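# Transfer green pen from blue plate to white plate

## Task

Pick the green pen up off the blue plate and set it down on the white plate, finishing with neither gripper in contact with the pen.

## Robot and tools

Robot: two arms, left_arm and right_arm, each ending in a two-finger parallel gripper. Base calibrations in the scene frame: left_arm at (-0.015, +0.340, 0) m, quat_wxyz (+1.000, 0, 0, -0.004); right_arm at (+0.046, -0.370, 0) m, quat_wxyz (+1.000, 0, 0, +0.015). Up is +z for both bases.

Frames: the scene frame has its origin at table-top height, halfway between the nominal bases, +z up, +x pointing out across the table, and left_arm on the +y side. Arm names do not match image sides. Every hand pose, velocity, target and wrist-camera pose an arm reports is expressed in that arm's own base frame. Fixed cameras and the table use the scene frame. Reported hand positions and orientations may be wrong by a few centimetres, more at long reach.

Gripper: fingers point along the gripper's +z axis and close along its y axis. end_effector_position is the spot between the pads, roughly 1 cm short of the fingertips.

Row format (used by both motion tools): 16 numbers, always all 16 even when only one arm moves. First left_arm: x, y, z (metres, absolute position in left_arm's base frame), qw, qx, qy, qz (absolute orientation, w first, same frame), opening. Then the same 8 for right_arm in right_arm's base frame. Opening runs -1 (closed) to +1 (fully open, 0.093 m). These are absolute poses, not offsets.

execute_actions: argument actions is a list of actions; each action is a table of up to 15 rows, one row per 1/30 s control step; a short table repeats its final row to fill 15 steps. An empty list just returns state and images. Each action is rejected for both arms if any target lies more than 0.6 m, along any of that gripper's current axes, from where the gripper stood when the action began; the whole call is rejected if any action is malformed or the first one fails that check against the latest reported state. cameras: list of names (cam_head_left, cam_head_right, cam_left_wrist, cam_right_wrist); omitted, null or ["all"] gives all, [] gives none, an unknown name invalidates the call.

move: target is one 16-number row or a list of up to 15 rows; the grippers travel straight lines toward them, turning the shorter way, all paths finishing together within 10 s total. speed: m/s per arm path, 0.002 to 0.5, default 0.25 (rotation capped at twice that in rad/s); one number or one per target. blend: metres, corner rounding per target in a list, default 0. opening_speed: rate of the commanded opening on the -1..+1 scale per second, at least 0.2. blocking=false returns after about 0.5 s while motion continues; a new move then takes over from the current point. cameras as above. Paths ignore obstacles and the other arm. Openings of the first row are sent at the start; openings of later rows are applied only after arrival, with all arms halted. The result adds a move: line giving the ending (done, off_target, moving, held, fault) and active limits: limits=paced means the commanded pose was clipped, limits=held means steps were withheld. done means within 10 mm and 2 degrees of the target on rounded numbers; it says nothing about contact.

wait: seconds, 0 to 10; arms keep their last command, a running move continues. stop: brakes a running move (needs braking distance). zoom_image: camera (one of the four) and region [x0, y0, x1, y1] in pixels, at most 504 x 504; works only on cameras in the latest images. All images are 672x504. finished_scene: scene is the current scene's number; ends it irreversibly.

Control behaviour: each step the commanded pose is clipped to within 100 mm and 20 degrees of the measured one, then solved by damped inverse kinematics, position taking priority. The Hand target line shows where the arm is actually being sent, which may fall short; command the remainder next. Tool commands shows present gripper commands. Gravity and friction can leave the hand low, short or tilted, especially when stretched; verify position and orientation after moves and correct. To hold an arm still, resend its last reported pose and desired opening every call; keep a fixed quaternion in every row rather than copying drifted readings. Resending a gripper's current opening leaves it unchanged; a 0 is a real command.

Gripping: grip_measured is the motor reading on the -1..+1 scale. Pads meet near -0.94; each millimetre of object width adds about 0.0208. Readings may sit up to 0.02 high. Commanding about 0.24 below the width reading gives full force on a rigid flat object; round or small items like a pen may need lower. Keep sending the closing value to hold; send a value well above the width reading to release. Pad force is about 50 to 65 N. Joint positions end with the opening in metres.

Joint limits (rad): waist -2.618 to 3.054, shoulder 0 to 3.142, elbow 0 to 3.142 (straight at 2.901), wrist pitch, yaw ±1.571, wrist roll ±2.094. Joint torques are total drive output, signed toward larger angles; the first three wrap at ±28 N m. Joint velocities 'within noise' means essentially still.

Avoid: dropping or flinging the pen, releasing it while it moves, fast impacts, hard presses, anything leaving the table, and collisions between the arms (grippers are not guarded against each other). Do not pass close to an arm's own base; go around it. Avoid long stretched holds: motors heat, MOTOR HOT appears at 75 °C, a fold-up fault at 90 °C. Random brief tugs on held items may occur.

Each tool is called after "Call:" in YAML: its name, and indented under it one key for each argument.

## Session

Call:
execute_actions:
  actions: []

Scene clock: 0.00 s.
left_arm: end_effector_position=(+0.3863, +0.0433, +0.0918) grip_measured=+1.000 end_effector_quat_wxyz=(+0.582, -0.107, +0.802, +0.087) | right_arm: end_effector_position=(+0.3976, -0.0292, +0.0912) grip_measured=+1.000 end_effector_quat_wxyz=(+0.562, +0.076, +0.818, -0.095)
Joint positions: left_arm=[-0.004 1.58 0.356 0.898 -0.27 -0.075 0.093] | right_arm=[0.046 1.583 0.425 0.784 0.285 0.036 0.093]
Joint velocities: within noise
Joint torques (N m): no reading
Motor temperatures (°C): left_arm=[26 28 30 30 26 28 26] | right_arm=[27 30 26 26 26 27 27]
Heat: left arm: 30 °C; right arm: 30 °C.
Hand target: left_arm +0.3883, +0.0433, +0.0961; +0.586, -0.107, +0.798, +0.086 | right_arm +0.3991, -0.0291, +0.0945; +0.566, +0.077, +0.816, -0.094
Tool commands: left_gripper/opening=+1.0 right_gripper/opening=+1.0

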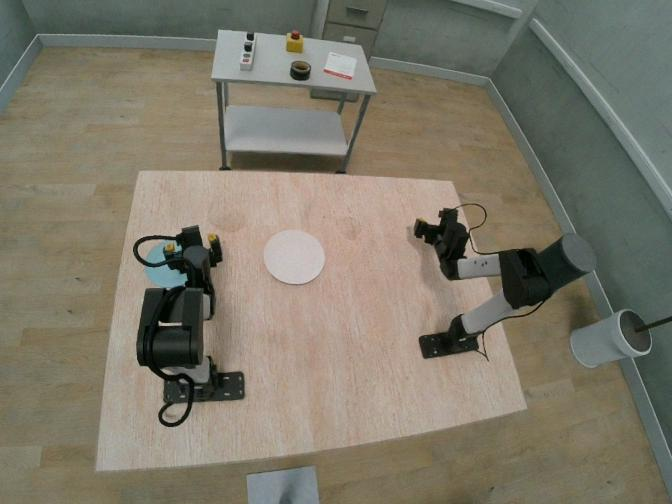

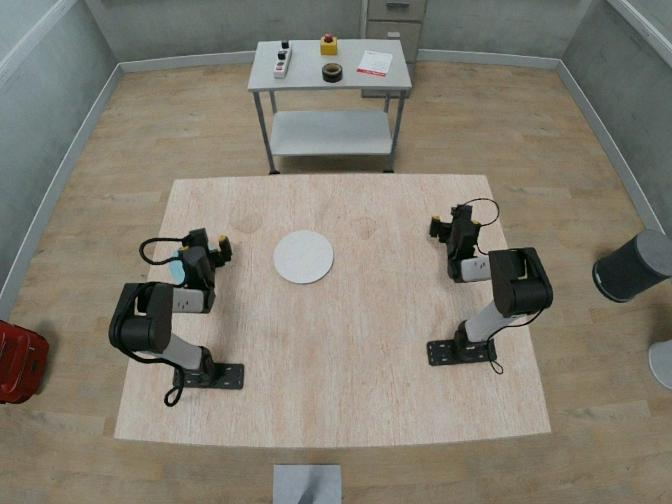

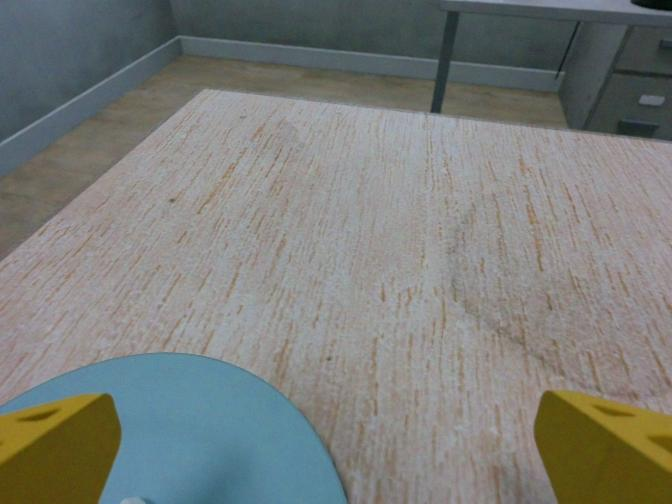

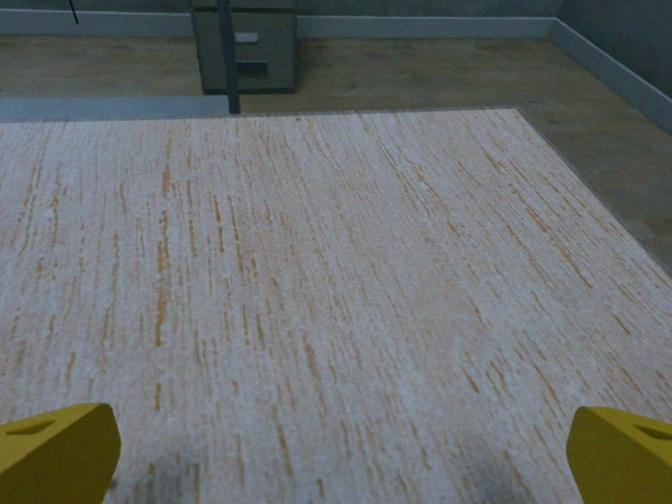

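Call:
move:
  target: [0.28,0.05,0.22,0.259,0,0.966,0,1,0.3991,-0.0291,0.0945,0.566,0.077,0.816,-0.094,1]

Scene clock: 7.10 s.
left_arm: end_effector_position=(+0.2789, +0.0523, +0.2116) grip_measured=+1.000 end_effector_quat_wxyz=(+0.259, -0.012, +0.966, +0.008) | right_arm: end_effector_position=(+0.3976, -0.0292, +0.0912) grip_measured=+1.000 end_effector_quat_wxyz=(+0.562, +0.076, +0.818, -0.095)
Joint positions: left_arm=[0.245 1.182 1.198 -1.07 0.101 0.194 0.093] | right_arm=[0.046 1.583 0.425 0.784 0.285 0.036 0.093]
Joint velocities: within noise
Joint torques (N m): left_arm=[0.76 -1.96 11.3 1.21 0.32 0.19] | right_arm=[0.21 -5.96 5.26 2.73 -0.01 0.09]
Motor temperatures (°C): left_arm=[26 28 31 32 26 28 26] | right_arm=[27 31 27 29 26 27 27]
Heat: left arm: 32 °C; right arm: 31 °C.
Hand target: left_arm +0.2788, +0.0516, +0.2207; +0.260, -0.007, +0.965, +0.002 | right_arm +0.3991, -0.0291, +0.0945; +0.566, +0.077, +0.816, -0.094
Off the commanded pose: left_arm 0.009 m, 2 deg | right_arm 0.004 m, 1 deg.
move: done

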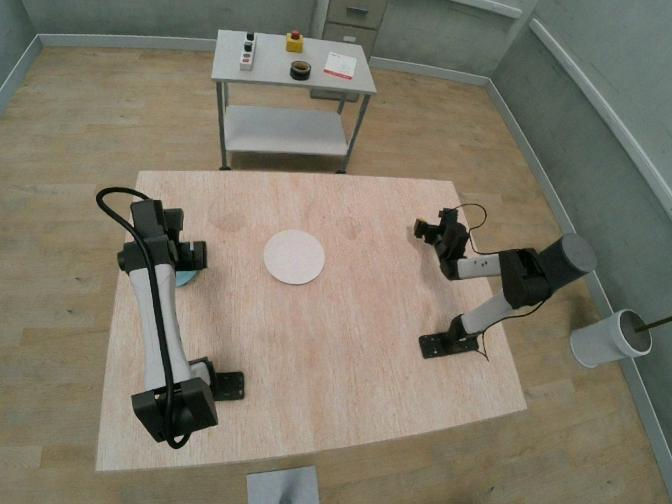

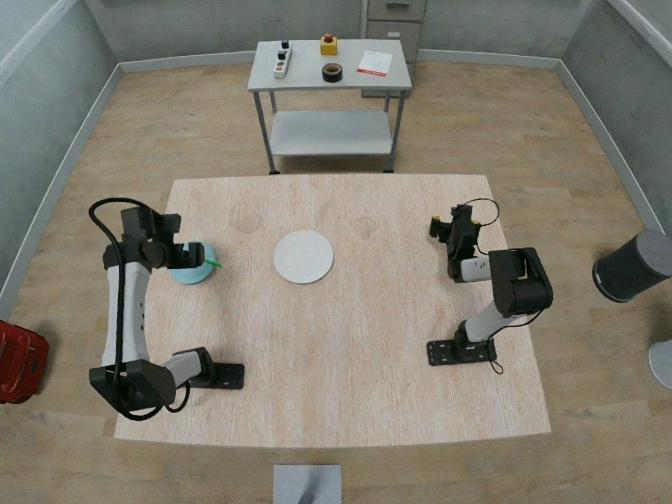

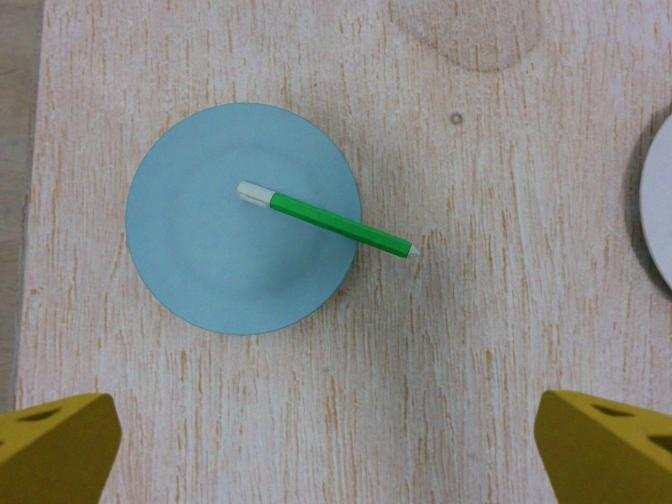

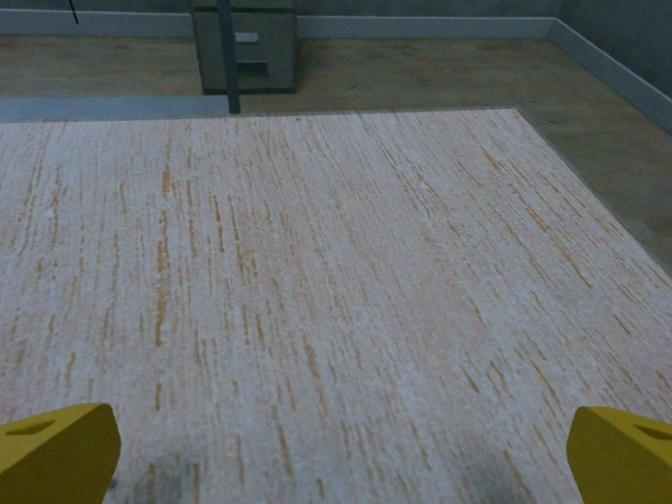

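Call:
move:
  target: [0.35,0.05,0.15,0,-0.566,0.824,0,1,0.3991,-0.0291,0.0945,0.566,0.077,0.816,-0.094,1]
  speed: 0.4

Scene clock: 27.30 s.
left_arm: end_effector_position=(+0.3446, +0.0483, +0.1466) grip_measured=+1.000 end_effector_quat_wxyz=(+0.000, -0.553, +0.833, +0.005) | right_arm: end_effector_position=(+0.3976, -0.0292, +0.0912) grip_measured=+1.000 end_effector_quat_wxyz=(+0.562, +0.076, +0.818, -0.095)
Joint positions: left_arm=[0.135 1.87 1.722 -1.428 -0.008 -1.037 0.093] | right_arm=[0.046 1.583 0.425 0.784 0.285 0.036 0.093]
Joint velocities: within noise
Joint torques (N m): left_arm=[0.42 -6.04 10.14 0.29 0.15 -0.17] | right_arm=[0.21 -5.98 5.27 2.74 -0.01 0.1]
Motor temperatures (°C): left_arm=[26 28 36 32 26 28 26] | right_arm=[27 32 28 33 26 27 27]
Heat: left arm: 36 °C; right arm: 33 °C.
Hand target: left_arm +0.3501, +0.0481, +0.1509; -0.001, -0.561, +0.828, -0.005 | right_arm +0.3991, -0.0291, +0.0945; +0.566, +0.077, +0.816, -0.094
Off the commanded pose: left_arm 0.007 m, 2 deg | right_arm 0.004 m, 1 deg.
move: done

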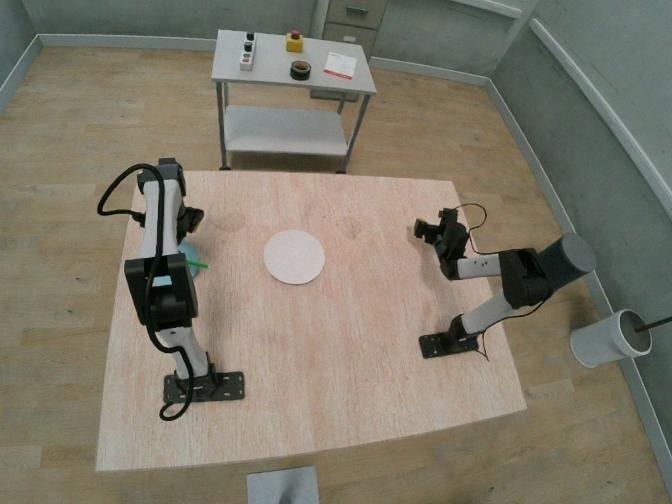

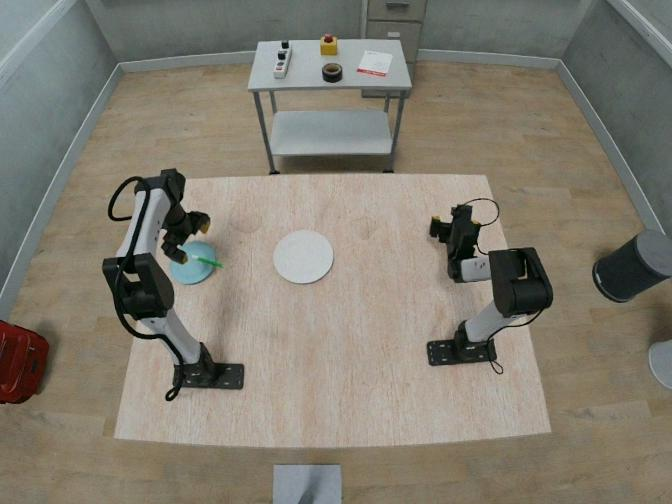

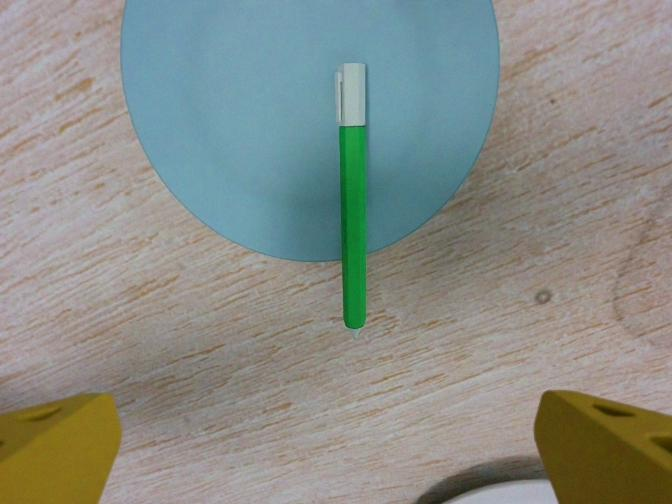

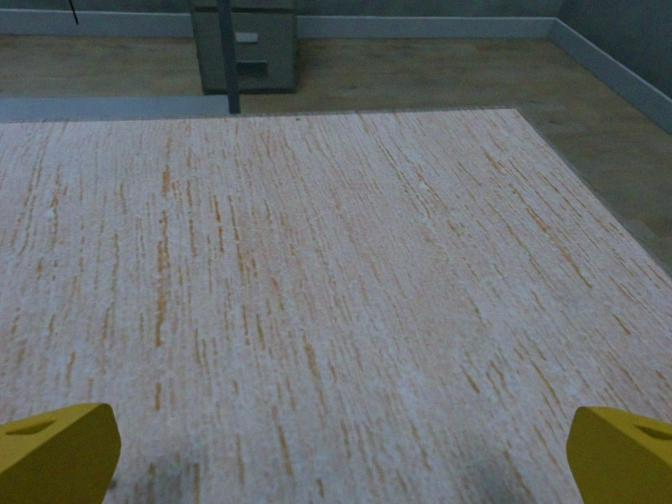

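Call:
move:
  target: [0.368,0.072,0.1,0,-0.566,0.824,0,1,0.3991,-0.0291,0.0945,0.566,0.077,0.816,-0.094,1]
  cameras: ["cam_left_wrist","cam_head_right"]

Scene clock: 45.50 s.
left_arm: end_effector_position=(+0.3688, +0.0714, +0.1091) grip_measured=+1.000 end_effector_quat_wxyz=(+0.008, -0.574, +0.819, +0.001) | right_arm: end_effector_position=(+0.3976, -0.0292, +0.0912) grip_measured=+1.000 end_effector_quat_wxyz=(+0.562, +0.076, +0.818, -0.095)
Joint positions: left_arm=[0.188 1.96 1.695 -1.293 -0.008 -1.035 0.093] | right_arm=[0.046 1.583 0.425 0.784 0.285 0.036 0.093]
Joint velocities: within noise
Joint torques (N m): left_arm=[0.43 -7.15 5.03 0.67 0.04 0.19] | right_arm=[0.2 -6 5.27 2.73 0 0.1]
Motor temperatures (°C): left_arm=[26 31 36 31 26 28 26] | right_arm=[27 33 29 34 26 27 27]
Heat: left arm: 36 °C; right arm: 34 °C.
Hand target: left_arm +0.3677, +0.0718, +0.1000; -0.001, -0.570, +0.822, +0.000 | right_arm +0.3991, -0.0291, +0.0945; +0.566, +0.077, +0.816, -0.094
Off the commanded pose: left_arm 0.009 m, 1 deg | right_arm 0.004 m, 1 deg.
move: done
Images, in order (width x height): cam_head_right 672x504, cam_left_wrist 672x504.

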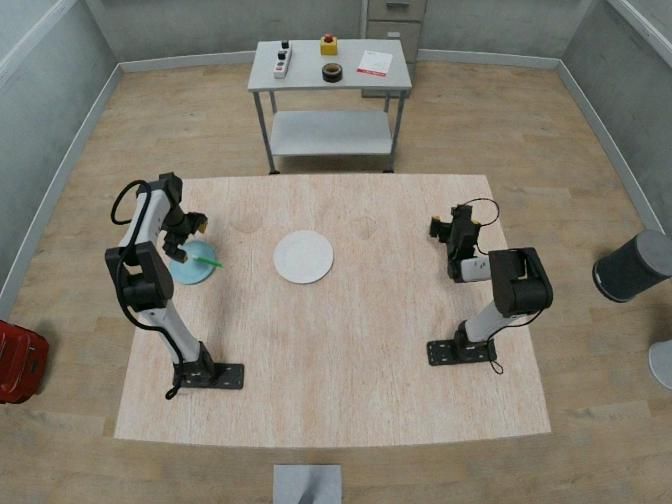

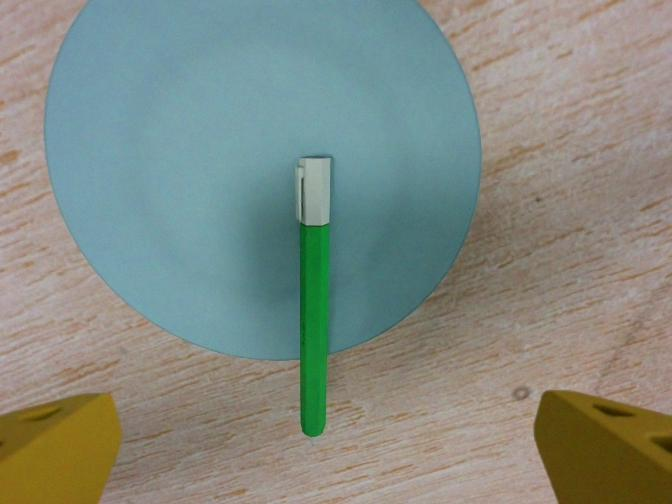

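Call:
move:
  target: [0.369,0.092,0.055,0,-0.566,0.824,0,1,0.3991,-0.0291,0.0945,0.566,0.077,0.816,-0.094,1]
  cameras: ["cam_left_wrist","cam_head_left"]

Scene clock: 53.23 s.
left_arm: end_effector_position=(+0.3715, +0.0922, +0.0650) grip_measured=+1.000 end_effector_quat_wxyz=(+0.009, -0.570, +0.821, +0.001) | right_arm: end_effector_position=(+0.3976, -0.0292, +0.0912) grip_measured=+1.000 end_effector_quat_wxyz=(+0.562, +0.076, +0.818, -0.095)
Joint positions: left_arm=[0.24 2.004 1.581 -1.131 -0.008 -0.974 0.093] | right_arm=[0.046 1.583 0.425 0.784 0.285 0.036 0.093]
Joint velocities: within noise
Joint torques (N m): left_arm=[0.35 -7.31 4.88 0.65 0.05 0.17] | right_arm=[0.23 -6.02 5.3 2.73 -0.01 0.09]
Motor temperatures (°C): left_arm=[26 32 35 31 26 28 26] | right_arm=[27 33 29 35 26 27 27]
Heat: left arm: 35 °C; right arm: 35 °C.
Hand target: left_arm +0.3689, +0.0920, +0.0552; +0.000, -0.566, +0.824, +0.000 | right_arm +0.3991, -0.0291, +0.0945; +0.566, +0.077, +0.816, -0.094
Off the commanded pose: left_arm 0.010 m, 1 deg | right_arm 0.004 m, 1 deg.
move: done
Images, in order (width x height): cam_head_left 672x504, cam_left_wrist 672x504.

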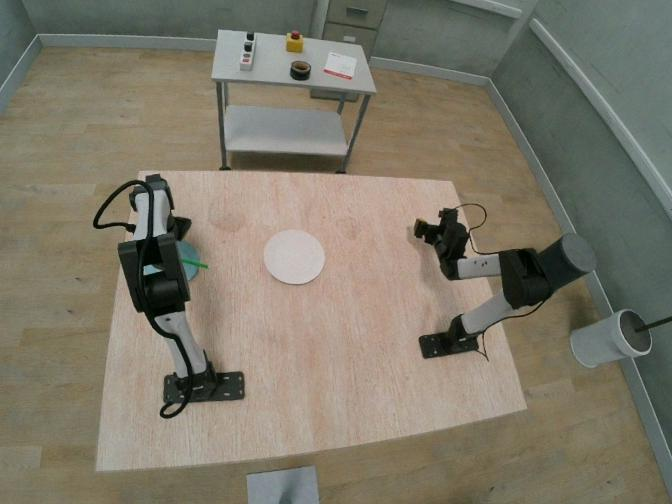

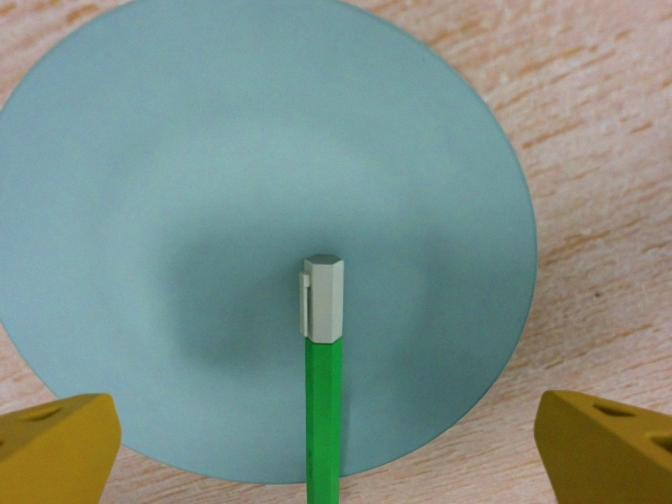

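Call:
move:
  target: [0.367,0.092,0.027,0,-0.566,0.824,0,0.0,0.3991,-0.0291,0.0945,0.566,0.077,0.816,-0.094,1]
  speed: 0.1
  cameras: ["cam_left_wrist"]

Scene clock: 58.93 s.
left_arm: end_effector_position=(+0.3710, +0.0921, +0.0384) grip_measured=+0.003 end_effector_quat_wxyz=(+0.011, -0.570, +0.822, +0.000) | right_arm: end_effector_position=(+0.3976, -0.0292, +0.0912) grip_measured=+1.000 end_effector_quat_wxyz=(+0.562, +0.076, +0.818, -0.095)
Joint positions: left_arm=[0.24 2.022 1.499 -1.027 -0.008 -0.972 0.045] | right_arm=[0.046 1.583 0.425 0.784 0.285 0.036 0.093]
Joint velocities: within noise
Joint torques (N m): left_arm=[0.46 -7.1 4.66 0.68 0.04 0.19] | right_arm=[0.23 -5.98 5.26 2.74 0 0.09]
Motor temperatures (°C): left_arm=[26 33 35 31 26 28 26] | right_arm=[27 33 29 35 26 27 27]
Heat: left arm: 35 °C; right arm: 35 °C.
Hand target: left_arm +0.3668, +0.0919, +0.0273; +0.000, -0.566, +0.824, +0.000 | right_arm +0.3991, -0.0291, +0.0945; +0.566, +0.077, +0.816, -0.094
Off the commanded pose: left_arm 0.012 m, 1 deg | right_arm 0.004 m, 1 deg.
move: off_target (left_arm)
Images, in order (width x height): cam_left_wrist 672x504.

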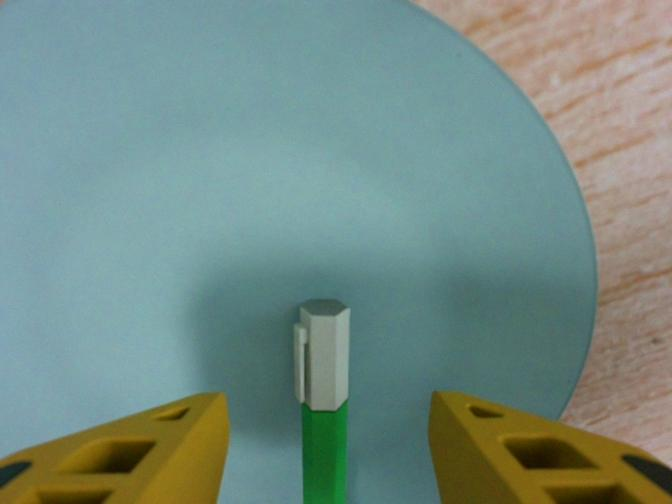

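Call:
move:
  target: [0.364,0.092,0.014,0,-0.566,0.824,0,0.0,0.3991,-0.0291,0.0945,0.566,0.077,0.816,-0.094,1]
  speed: 0.06
  cameras: ["cam_left_wrist","cam_head_left"]

Call:
zoom_image:
  camera: "cam_head_left"
  region: [120, 190, 240, 290]

Scene clock: 66.20 s.
left_arm: end_effector_position=(+0.3693, +0.0917, +0.0278) grip_measured=+0.003 end_effector_quat_wxyz=(+0.014, -0.570, +0.822, -0.001) | right_arm: end_effector_position=(+0.3976, -0.0292, +0.0912) grip_measured=+1.000 end_effector_quat_wxyz=(+0.562, +0.076, +0.818, -0.095)
Joint positions: left_arm=[0.24 2.022 1.455 -0.977 -0.008 -0.972 0.045] | right_arm=[0.046 1.583 0.425 0.784 0.285 0.036 0.093]
Joint velocities: within noise
Joint torques (N m): left_arm=[0.62 -6.6 4.46 0.71 0.05 0.19] | right_arm=[0.21 -6.01 5.24 2.73 0 0.09]
Motor temperatures (°C): left_arm=[26 33 34 31 26 28 26] | right_arm=[27 33 30 36 26 27 27]
Heat: left arm: 34 °C; right arm: 36 °C.
Hand target: left_arm +0.3637, +0.0919, +0.0145; +0.000, -0.567, +0.824, +0.000 | right_arm +0.3991, -0.0291, +0.0945; +0.566, +0.077, +0.816, -0.094
Off the commanded pose: left_arm 0.015 m, 2 deg | right_arm 0.004 m, 1 deg.
move: off_target (left_arm)
Images, in order (width x height): cam_head_left 672x504, cam_left_wrist 672x504.

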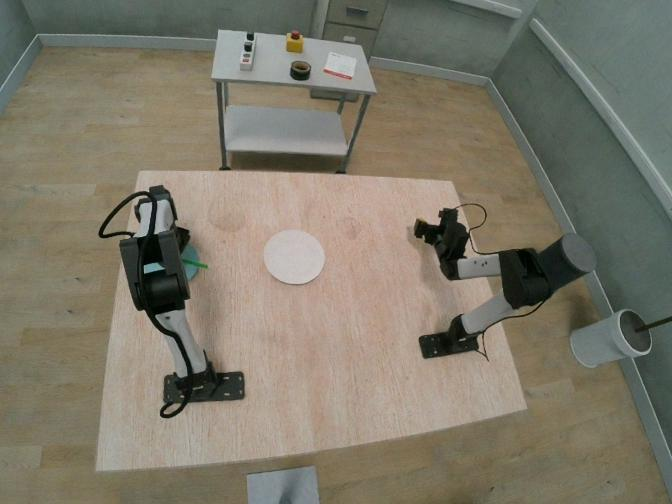

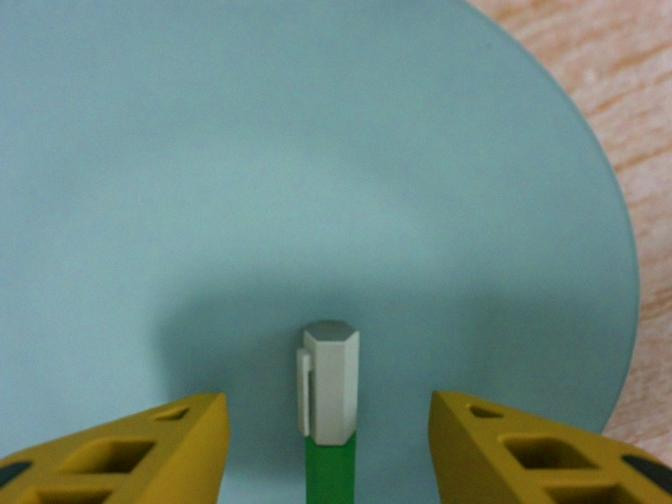

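Scaled by 4.200.

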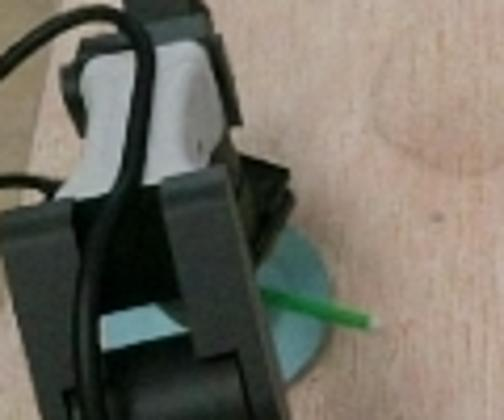

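Call:
move:
  target: [0.362,0.092,0.005,0,-0.566,0.824,0,0.0,0.3991,-0.0291,0.0945,0.566,0.077,0.816,-0.094,1]
  speed: 0.05
  cameras: ["cam_left_wrist"]

Call:
move:
  target: [0.362,0.092,0.005,0,-0.566,0.824,0,-0.95,0.3991,-0.0291,0.0945,0.566,0.077,0.816,-0.094,1]
  opening_speed: 0.8
  cameras: ["cam_left_wrist"]

Scene clock: 73.10 s.
left_arm: end_effector_position=(+0.3671, +0.0912, +0.0208) grip_measured=+0.002 end_effector_quat_wxyz=(+0.011, -0.567, +0.824, +0.000) | right_arm: end_effector_position=(+0.3976, -0.0292, +0.0912) grip_measured=+1.000 end_effector_quat_wxyz=(+0.562, +0.076, +0.818, -0.095)
Joint positions: left_arm=[0.24 2.028 1.434 -0.957 -0.008 -0.966 0.045] | right_arm=[0.046 1.583 0.425 0.784 0.285 0.036 0.093]
Joint velocities: within noise
Joint torques (N m): left_arm=[0.73 -6.64 3.59 0.85 0.05 0.19] | right_arm=[0.21 -6 5.27 2.74 0 0.1]
Motor temperatures (°C): left_arm=[26 34 34 31 26 28 26] | right_arm=[27 34 30 36 26 27 27]
Heat: left arm: 34 °C; right arm: 36 °C.
Hand target: left_arm +0.3616, +0.0918, +0.0056; +0.000, -0.565, +0.825, +0.000 | right_arm +0.3991, -0.0291, +0.0945; +0.566, +0.077, +0.816, -0.094
Off the commanded pose: left_arm 0.017 m, 1 deg | right_arm 0.004 m, 1 deg.
move: off_target (left_arm)
Images, in order (width x height): cam_left_wrist 672x504.

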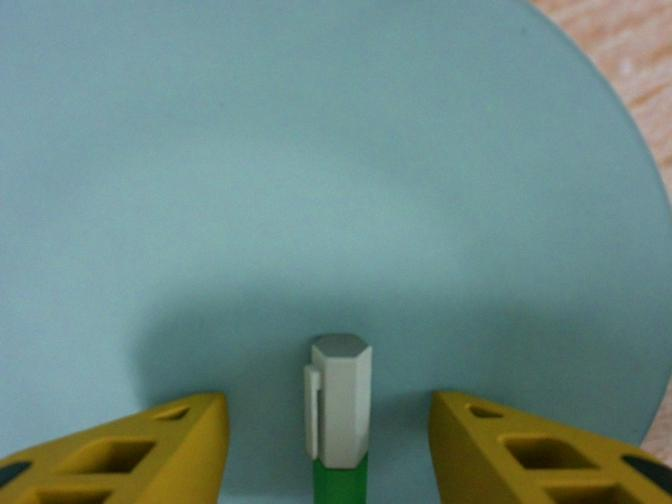

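Scene clock: 75.20 s.
left_arm: end_effector_position=(+0.3695, +0.0915, +0.0205) grip_measured=-0.872 end_effector_quat_wxyz=(+0.016, -0.564, +0.825, -0.003) | right_arm: end_effector_position=(+0.3976, -0.0292, +0.0912) grip_measured=+1.000 end_effector_quat_wxyz=(+0.562, +0.076, +0.818, -0.095)
Joint positions: left_arm=[0.24 2.028 1.433 -0.944 -0.006 -0.96 0.003] | right_arm=[0.046 1.583 0.425 0.784 0.285 0.036 0.093]
Joint velocities: within noise
Joint torques (N m): left_arm=[0.75 -6.63 3.75 0.74 0.04 0.15] | right_arm=[0.24 -5.97 5.3 2.72 0 0.1]
Motor temperatures (°C): left_arm=[26 34 34 31 26 28 26] | right_arm=[27 34 30 37 26 27 27]
Heat: left arm: 34 °C; right arm: 37 °C.
Hand target: left_arm +0.3615, +0.0917, +0.0056; -0.001, -0.564, +0.826, +0.000 | right_arm +0.3991, -0.0291, +0.0945; +0.566, +0.077, +0.816, -0.094
Off the commanded pose: left_arm 0.017 m, 2 deg | right_arm 0.004 m, 1 deg.
move: off_target (left_arm)
Images, in order (width x height): cam_left_wrist 672x504.

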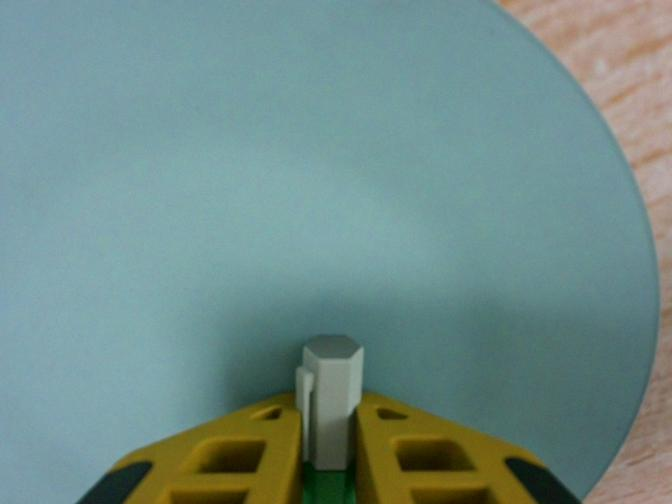

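Call:
move:
  target:
    - [0.365,0.092,0.12,0,-0.566,0.824,0,-0.95,0.3991,-0.0291,0.0945,0.566,0.077,0.816,-0.094,1]
    - [0.397,-0.18,0.12,0,-0.566,0.824,0,-0.95,0.3991,-0.0291,0.0945,0.566,0.077,0.816,-0.094,1]
  blend: 0.03

Scene clock: 86.77 s.
left_arm: end_effector_position=(+0.3912, -0.1800, +0.1189) grip_measured=-0.881 end_effector_quat_wxyz=(+0.001, -0.556, +0.831, +0.004) | right_arm: end_effector_position=(+0.3976, -0.0292, +0.0912) grip_measured=+1.000 end_effector_quat_wxyz=(+0.562, +0.076, +0.818, -0.095)
Joint positions: left_arm=[-0.434 2.236 2.156 -1.497 -0.006 -1.613 0.003] | right_arm=[0.046 1.583 0.425 0.784 0.285 0.036 0.093]
Joint velocities: within noise
Joint torques (N m): left_arm=[0.77 -8.14 10 0.24 -0.02 -0.15] | right_arm=[0.2 -6.01 5.27 2.73 0 0.11]
Motor temperatures (°C): left_arm=[26 34 34 31 26 28 26] | right_arm=[27 34 30 37 26 27 27]
Heat: left arm: 34 °C; right arm: 37 °C.
Hand target: left_arm +0.3966, -0.1789, +0.1199; +0.001, -0.566, +0.824, +0.002 | right_arm +0.3991, -0.0291, +0.0945; +0.566, +0.077, +0.816, -0.094
Off the commanded pose: left_arm 0.006 m, 1 deg | right_arm 0.004 m, 1 deg.
move: done

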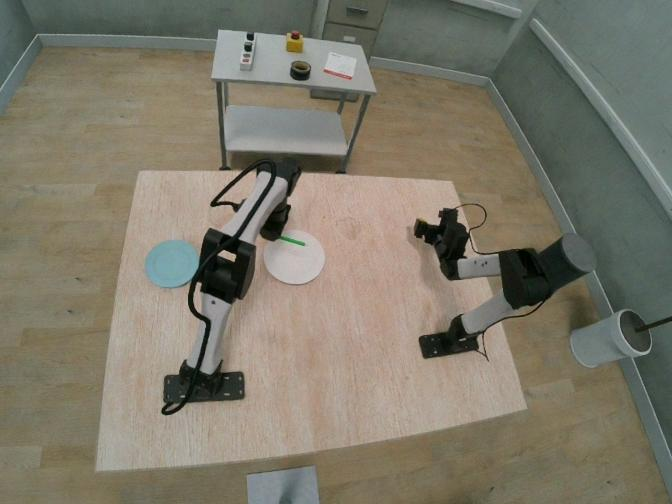

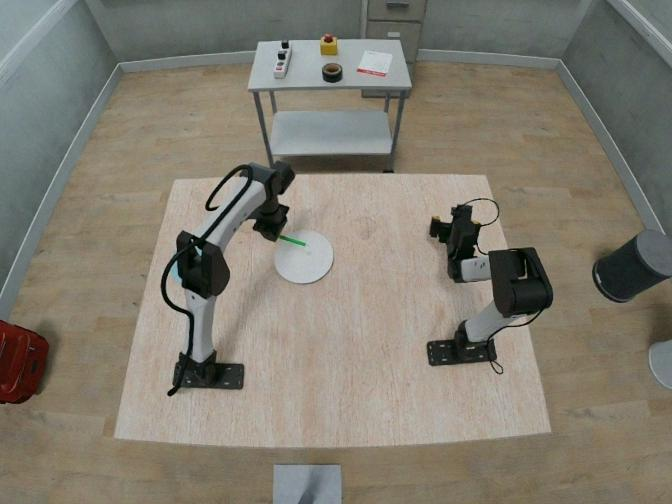

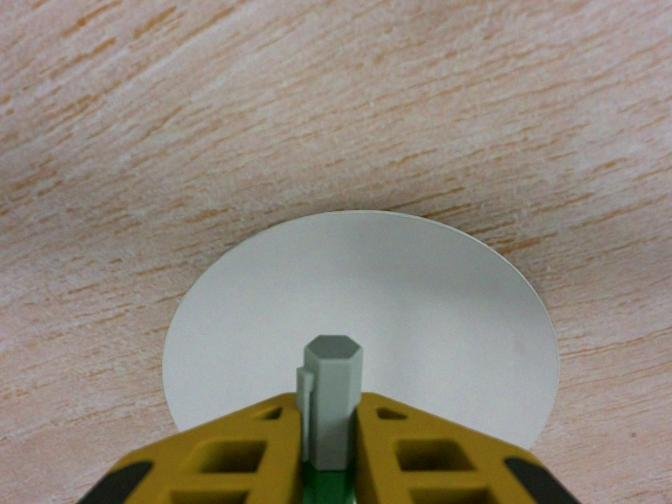

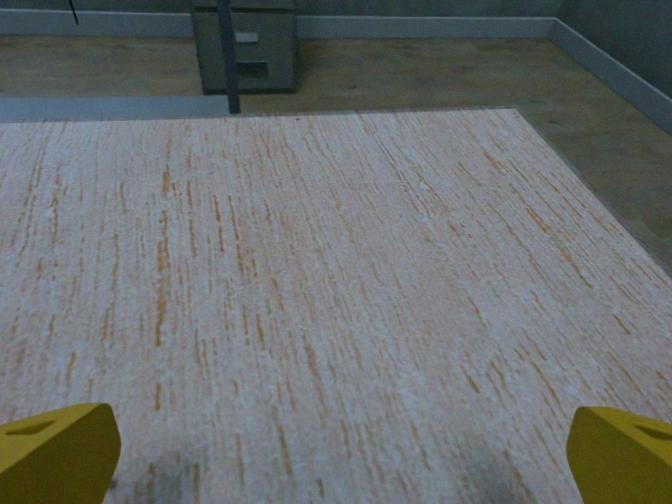

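Call:
move:
  target: [0.405,-0.185,0.06,0,-0.566,0.824,0,-0.95,0.3991,-0.0291,0.0945,0.566,0.077,0.816,-0.094,1]
  cameras: ["cam_left_wrist","cam_head_left","cam_head_right"]

Call:
zoom_image:
  camera: "cam_head_right"
  region: [230, 190, 350, 290]

Scene clock: 108.37 s.
left_arm: end_effector_position=(+0.4057, -0.1867, +0.0703) grip_measured=-0.881 end_effector_quat_wxyz=(+0.007, -0.558, +0.830, -0.005) | right_arm: end_effector_position=(+0.3976, -0.0292, +0.0912) grip_measured=+1.000 end_effector_quat_wxyz=(+0.562, +0.076, +0.818, -0.095)
Joint positions: left_arm=[-0.434 2.274 2.025 -1.306 -0.006 -1.618 0.003] | right_arm=[0.046 1.583 0.425 0.784 0.285 0.036 0.093]
Joint velocities: within noise
Joint torques (N m): left_arm=[0.42 -9.1 5.08 0.59 0.01 -0.14] | right_arm=[0.23 -5.96 5.27 2.73 0 0.1]
Motor temperatures (°C): left_arm=[26 35 35 30 26 28 27] | right_arm=[27 34 30 39 26 27 27]
Heat: left arm: 35 °C; right arm: 39 °C.
Hand target: left_arm +0.4048, -0.1849, +0.0601; +0.000, -0.566, +0.824, +0.000 | right_arm +0.3991, -0.0291, +0.0945; +0.566, +0.077, +0.816, -0.094
Off the commanded pose: left_arm 0.010 m, 1 deg | right_arm 0.004 m, 1 deg.
move: done
Images, in order (width x height): cam_head_left 672x504, cam_head_right 672x504, cam_left_wrist 672x504.

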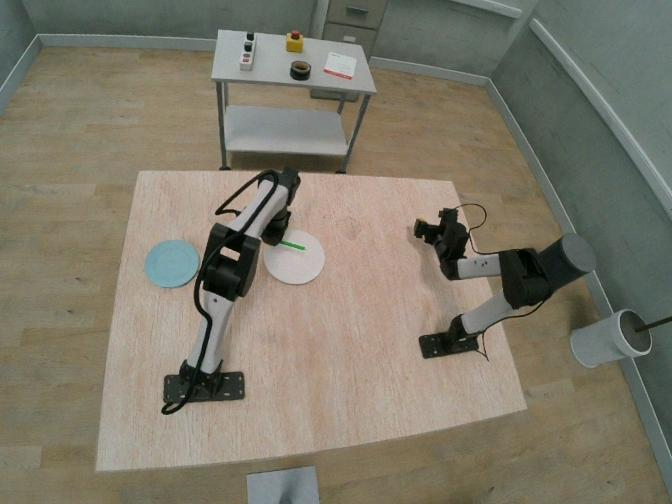

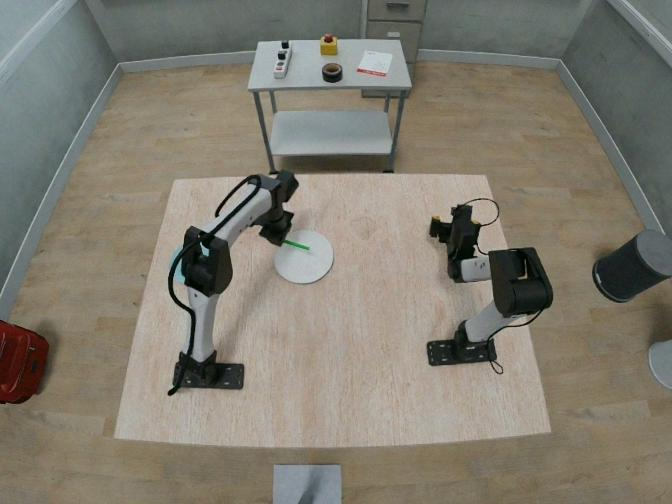

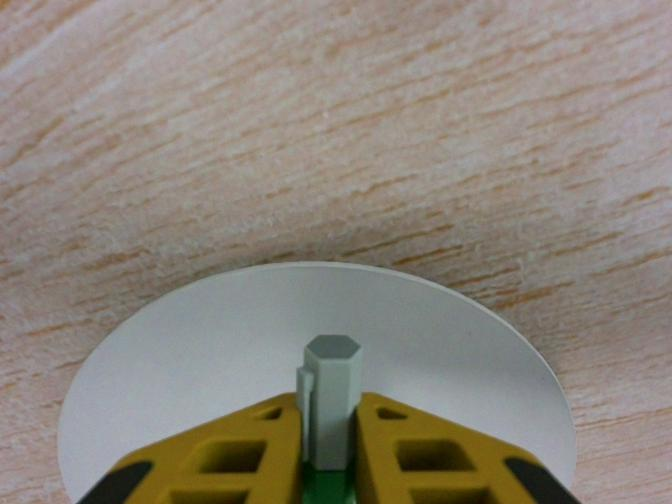

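Scaled by 4.200.

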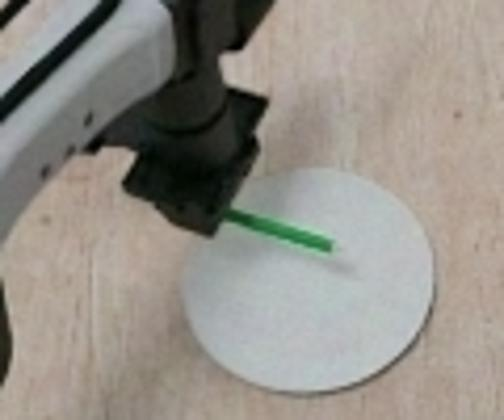

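Call:
move:
  target:
    - [0.381,-0.22,0.05,0,-0.566,0.824,0,-0.95,0.3991,-0.0291,0.0945,0.566,0.077,0.816,-0.094,1]
    - [0.379,-0.22,0.018,0,-0.566,0.824,0,-0.95,0.3991,-0.0291,0.0945,0.566,0.077,0.816,-0.094,1]
  speed: 0.1
  cameras: ["cam_left_wrist","cam_head_left","cam_head_right"]

Call:
zoom_image:
  camera: "cam_head_right"
  region: [230, 190, 350, 290]

Scene clock: 118.67 s.
left_arm: end_effector_position=(+0.3823, -0.2208, +0.0263) grip_measured=-0.881 end_effector_quat_wxyz=(+0.005, -0.560, +0.829, -0.004) | right_arm: end_effector_position=(+0.3976, -0.0292, +0.0912) grip_measured=+1.000 end_effector_quat_wxyz=(+0.562, +0.076, +0.818, -0.095)
Joint positions: left_arm=[-0.526 2.274 1.849 -1.135 -0.006 -1.715 0.003] | right_arm=[0.046 1.583 0.425 0.784 0.285 0.036 0.093]
Joint velocities: within noise
Joint torques (N m): left_arm=[-0.05 -9.57 4.59 0.57 0.01 -0.14] | right_arm=[0.21 -6 5.26 2.73 0 0.09]
Motor temperatures (°C): left_arm=[26 38 35 30 26 28 27] | right_arm=[27 34 30 39 26 27 27]
Heat: left arm: 38 °C; right arm: 39 °C.
Hand target: left_arm +0.3787, -0.2197, +0.0181; +0.000, -0.566, +0.824, +0.001 | right_arm +0.3991, -0.0291, +0.0945; +0.566, +0.077, +0.816, -0.094
Off the commanded pose: left_arm 0.009 m, 1 deg | right_arm 0.004 m, 1 deg.
move: done
Images, in order (width x height): cam_head_left 672x504, cam_head_right 672x504, cam_left_wrist 672x504.

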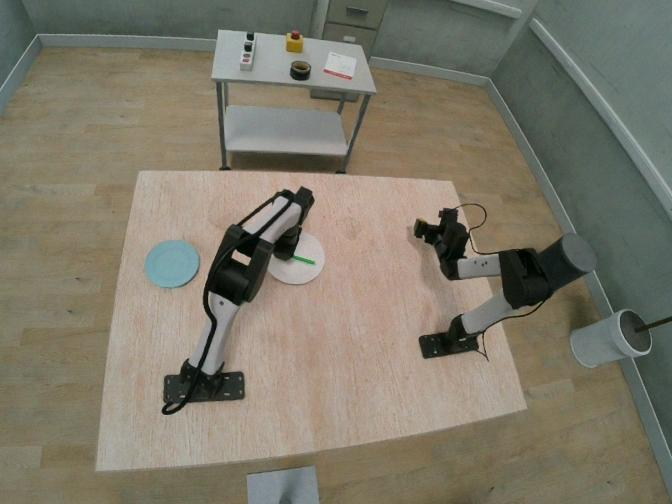

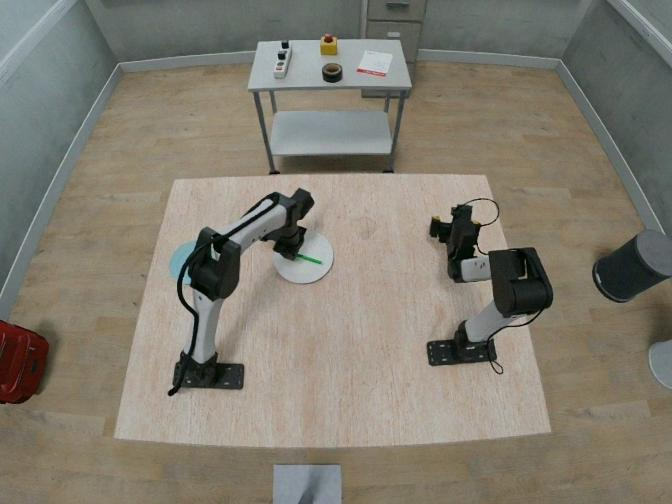

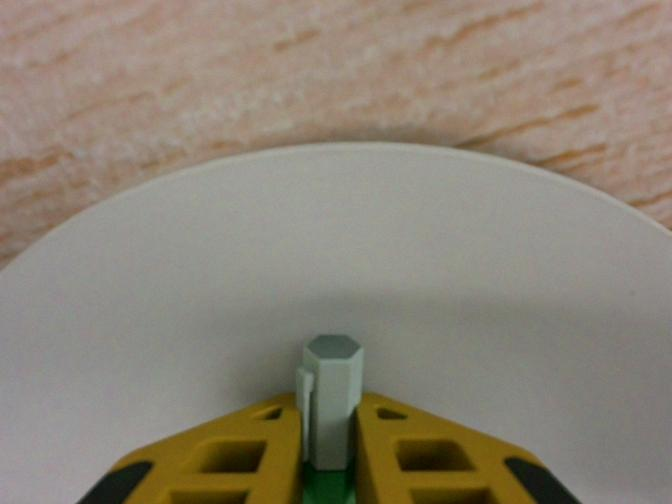

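Scaled by 4.200.

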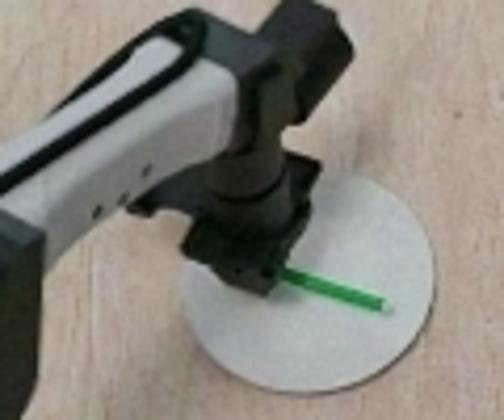

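Whole pen is over the plate. Lower slightly, then release slowly.

Call:
move:
  target: [0.377,-0.218,0.010,0,-0.566,0.824,0,-0.95,0.3991,-0.0291,0.0945,0.566,0.077,0.816,-0.094,1]
  speed: 0.05
  cameras: ["cam_left_wrist"]

Call:
move:
  target: [0.377,-0.218,0.010,0,-0.566,0.824,0,-0.3,0.3991,-0.0291,0.0945,0.566,0.077,0.816,-0.094,1]
  opening_speed: 0.8
  cameras: ["cam_left_wrist"]

Call:
move:
  target: [0.377,-0.218,0.12,0,-0.566,0.824,0,-0.3,0.3991,-0.0291,0.0945,0.566,0.077,0.816,-0.094,1]
  speed: 0.15
  cameras: ["cam_left_wrist","cam_head_right"]

Call:
zoom_image:
  camera: "cam_head_right"
  region: [230, 190, 350, 290]

Scene clock: 127.27 s.
left_arm: end_effector_position=(+0.3810, -0.2200, +0.0219) grip_measured=-0.882 end_effector_quat_wxyz=(+0.005, -0.560, +0.828, -0.004) | right_arm: end_effector_position=(+0.3976, -0.0292, +0.0912) grip_measured=+1.000 end_effector_quat_wxyz=(+0.562, +0.076, +0.818, -0.095)
Joint positions: left_arm=[-0.526 2.272 1.828 -1.116 -0.006 -1.716 0.003] | right_arm=[0.046 1.583 0.425 0.784 0.285 0.036 0.093]
Joint velocities: within noise
Joint torques (N m): left_arm=[0.1 -9.68 3.08 0.75 0.02 -0.12] | right_arm=[0.21 -5.96 5.3 2.73 -0.01 0.1]
Motor temperatures (°C): left_arm=[26 40 34 30 26 28 27] | right_arm=[27 34 30 40 26 27 27]
Heat: left arm: 40 °C; right arm: 40 °C.
Hand target: left_arm +0.3768, -0.2179, +0.0105; +0.000, -0.567, +0.824, +0.001 | right_arm +0.3991, -0.0291, +0.0945; +0.566, +0.077, +0.816, -0.094
Off the commanded pose: left_arm 0.013 m, 1 deg | right_arm 0.004 m, 1 deg.
move: off_target (left_arm)
Images, in order (width x height): cam_left_wrist 672x504.

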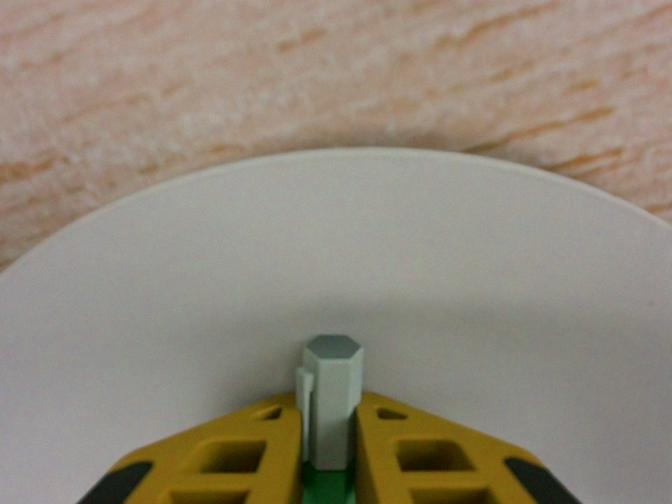

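Scene clock: 128.60 s.
left_arm: end_effector_position=(+0.3770, -0.2180, +0.0220) grip_measured=-0.303 end_effector_quat_wxyz=(+0.001, -0.560, +0.828, +0.003) | right_arm: end_effector_position=(+0.3976, -0.0292, +0.0912) grip_measured=+1.000 end_effector_quat_wxyz=(+0.562, +0.076, +0.818, -0.095)
Joint positions: left_arm=[-0.526 2.268 1.823 -1.13 -0.005 -1.716 0.031] | right_arm=[0.046 1.583 0.425 0.784 0.285 0.036 0.093]
Joint velocities: within noise
Joint torques (N m): left_arm=[0.1 -9.36 3.43 0.86 0 -0.11] | right_arm=[0.23 -5.97 5.29 2.73 0 0.11]
Motor temperatures (°C): left_arm=[26 40 34 30 26 28 27] | right_arm=[27 34 30 40 26 27 27]
Heat: left arm: 40 °C; right arm: 40 °C.
Hand target: left_arm +0.3765, -0.2178, +0.0102; -0.001, -0.566, +0.824, +0.001 | right_arm +0.3991, -0.0291, +0.0945; +0.566, +0.077, +0.816, -0.094
Off the commanded pose: left_arm 0.012 m, 1 deg | right_arm 0.004 m, 1 deg.
move: off_target (left_arm)
Images, in order (width x height): cam_left_wrist 672x504.

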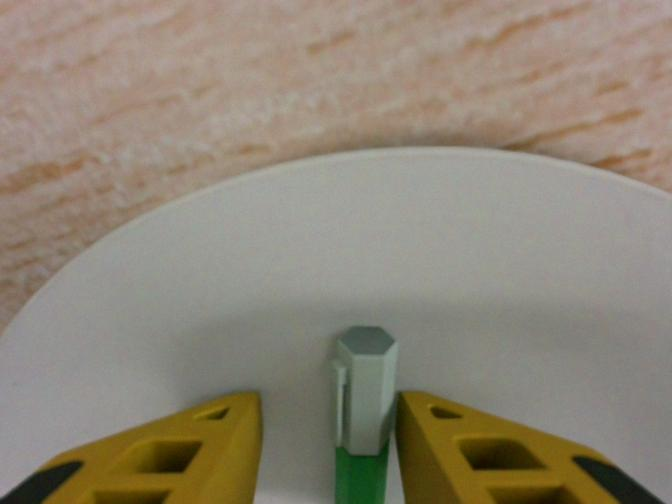

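Scene clock: 130.47 s.
left_arm: end_effector_position=(+0.3731, -0.2157, +0.1049) grip_measured=-0.303 end_effector_quat_wxyz=(-0.006, -0.560, +0.828, +0.017) | right_arm: end_effector_position=(+0.3976, -0.0292, +0.0912) grip_measured=+1.000 end_effector_quat_wxyz=(+0.562, +0.076, +0.818, -0.095)
Joint positions: left_arm=[-0.526 2.267 2.151 -1.49 -0.005 -1.716 0.031] | right_arm=[0.046 1.583 0.425 0.784 0.285 0.036 0.093]
Joint velocities: within noise
Joint torques (N m): left_arm=[0.1 -10.93 9.85 0.17 0 -0.11] | right_arm=[0.21 -5.97 5.26 2.73 -0.02 0.1]
Motor temperatures (°C): left_arm=[26 41 35 30 26 28 27] | right_arm=[27 34 30 40 26 27 27]
Heat: left arm: 41 °C; right arm: 40 °C.
Hand target: left_arm +0.3770, -0.2180, +0.1198; +0.000, -0.566, +0.824, -0.001 | right_arm +0.3991, -0.0291, +0.0945; +0.566, +0.077, +0.816, -0.094
Off the commanded pose: left_arm 0.016 m, 2 deg | right_arm 0.004 m, 1 deg.
move: off_target (left_arm)
Images, in order (width x height): cam_head_right 672x504, cam_left_wrist 672x504.

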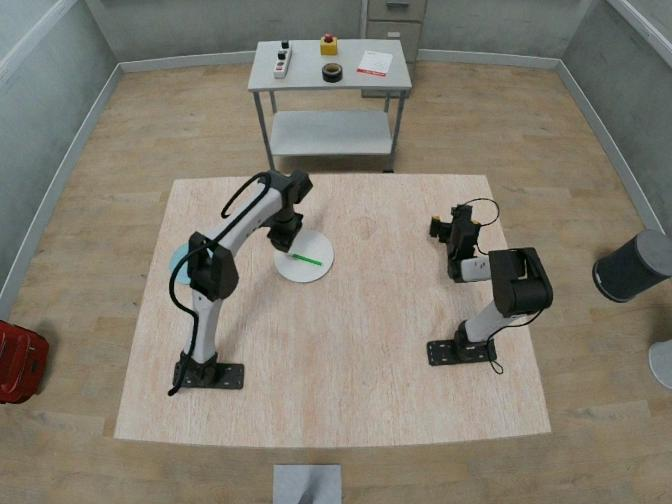

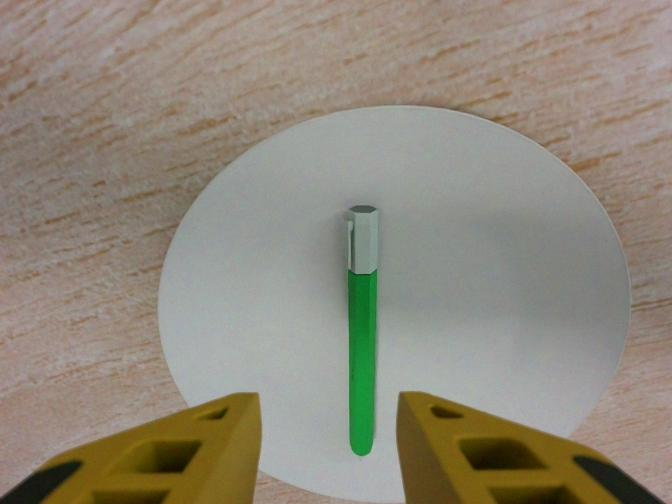

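Scaled by 4.200.

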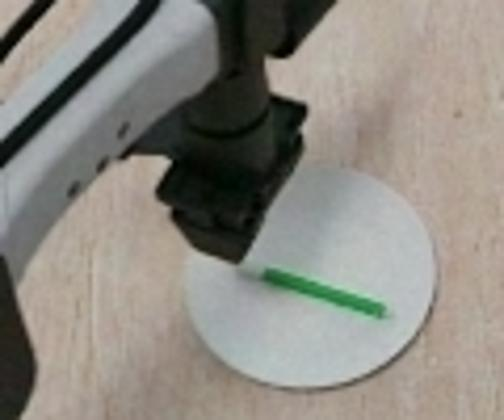

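Call:
finished_scene:
  scene: 1
  done: true

The scene is finished: the task was done.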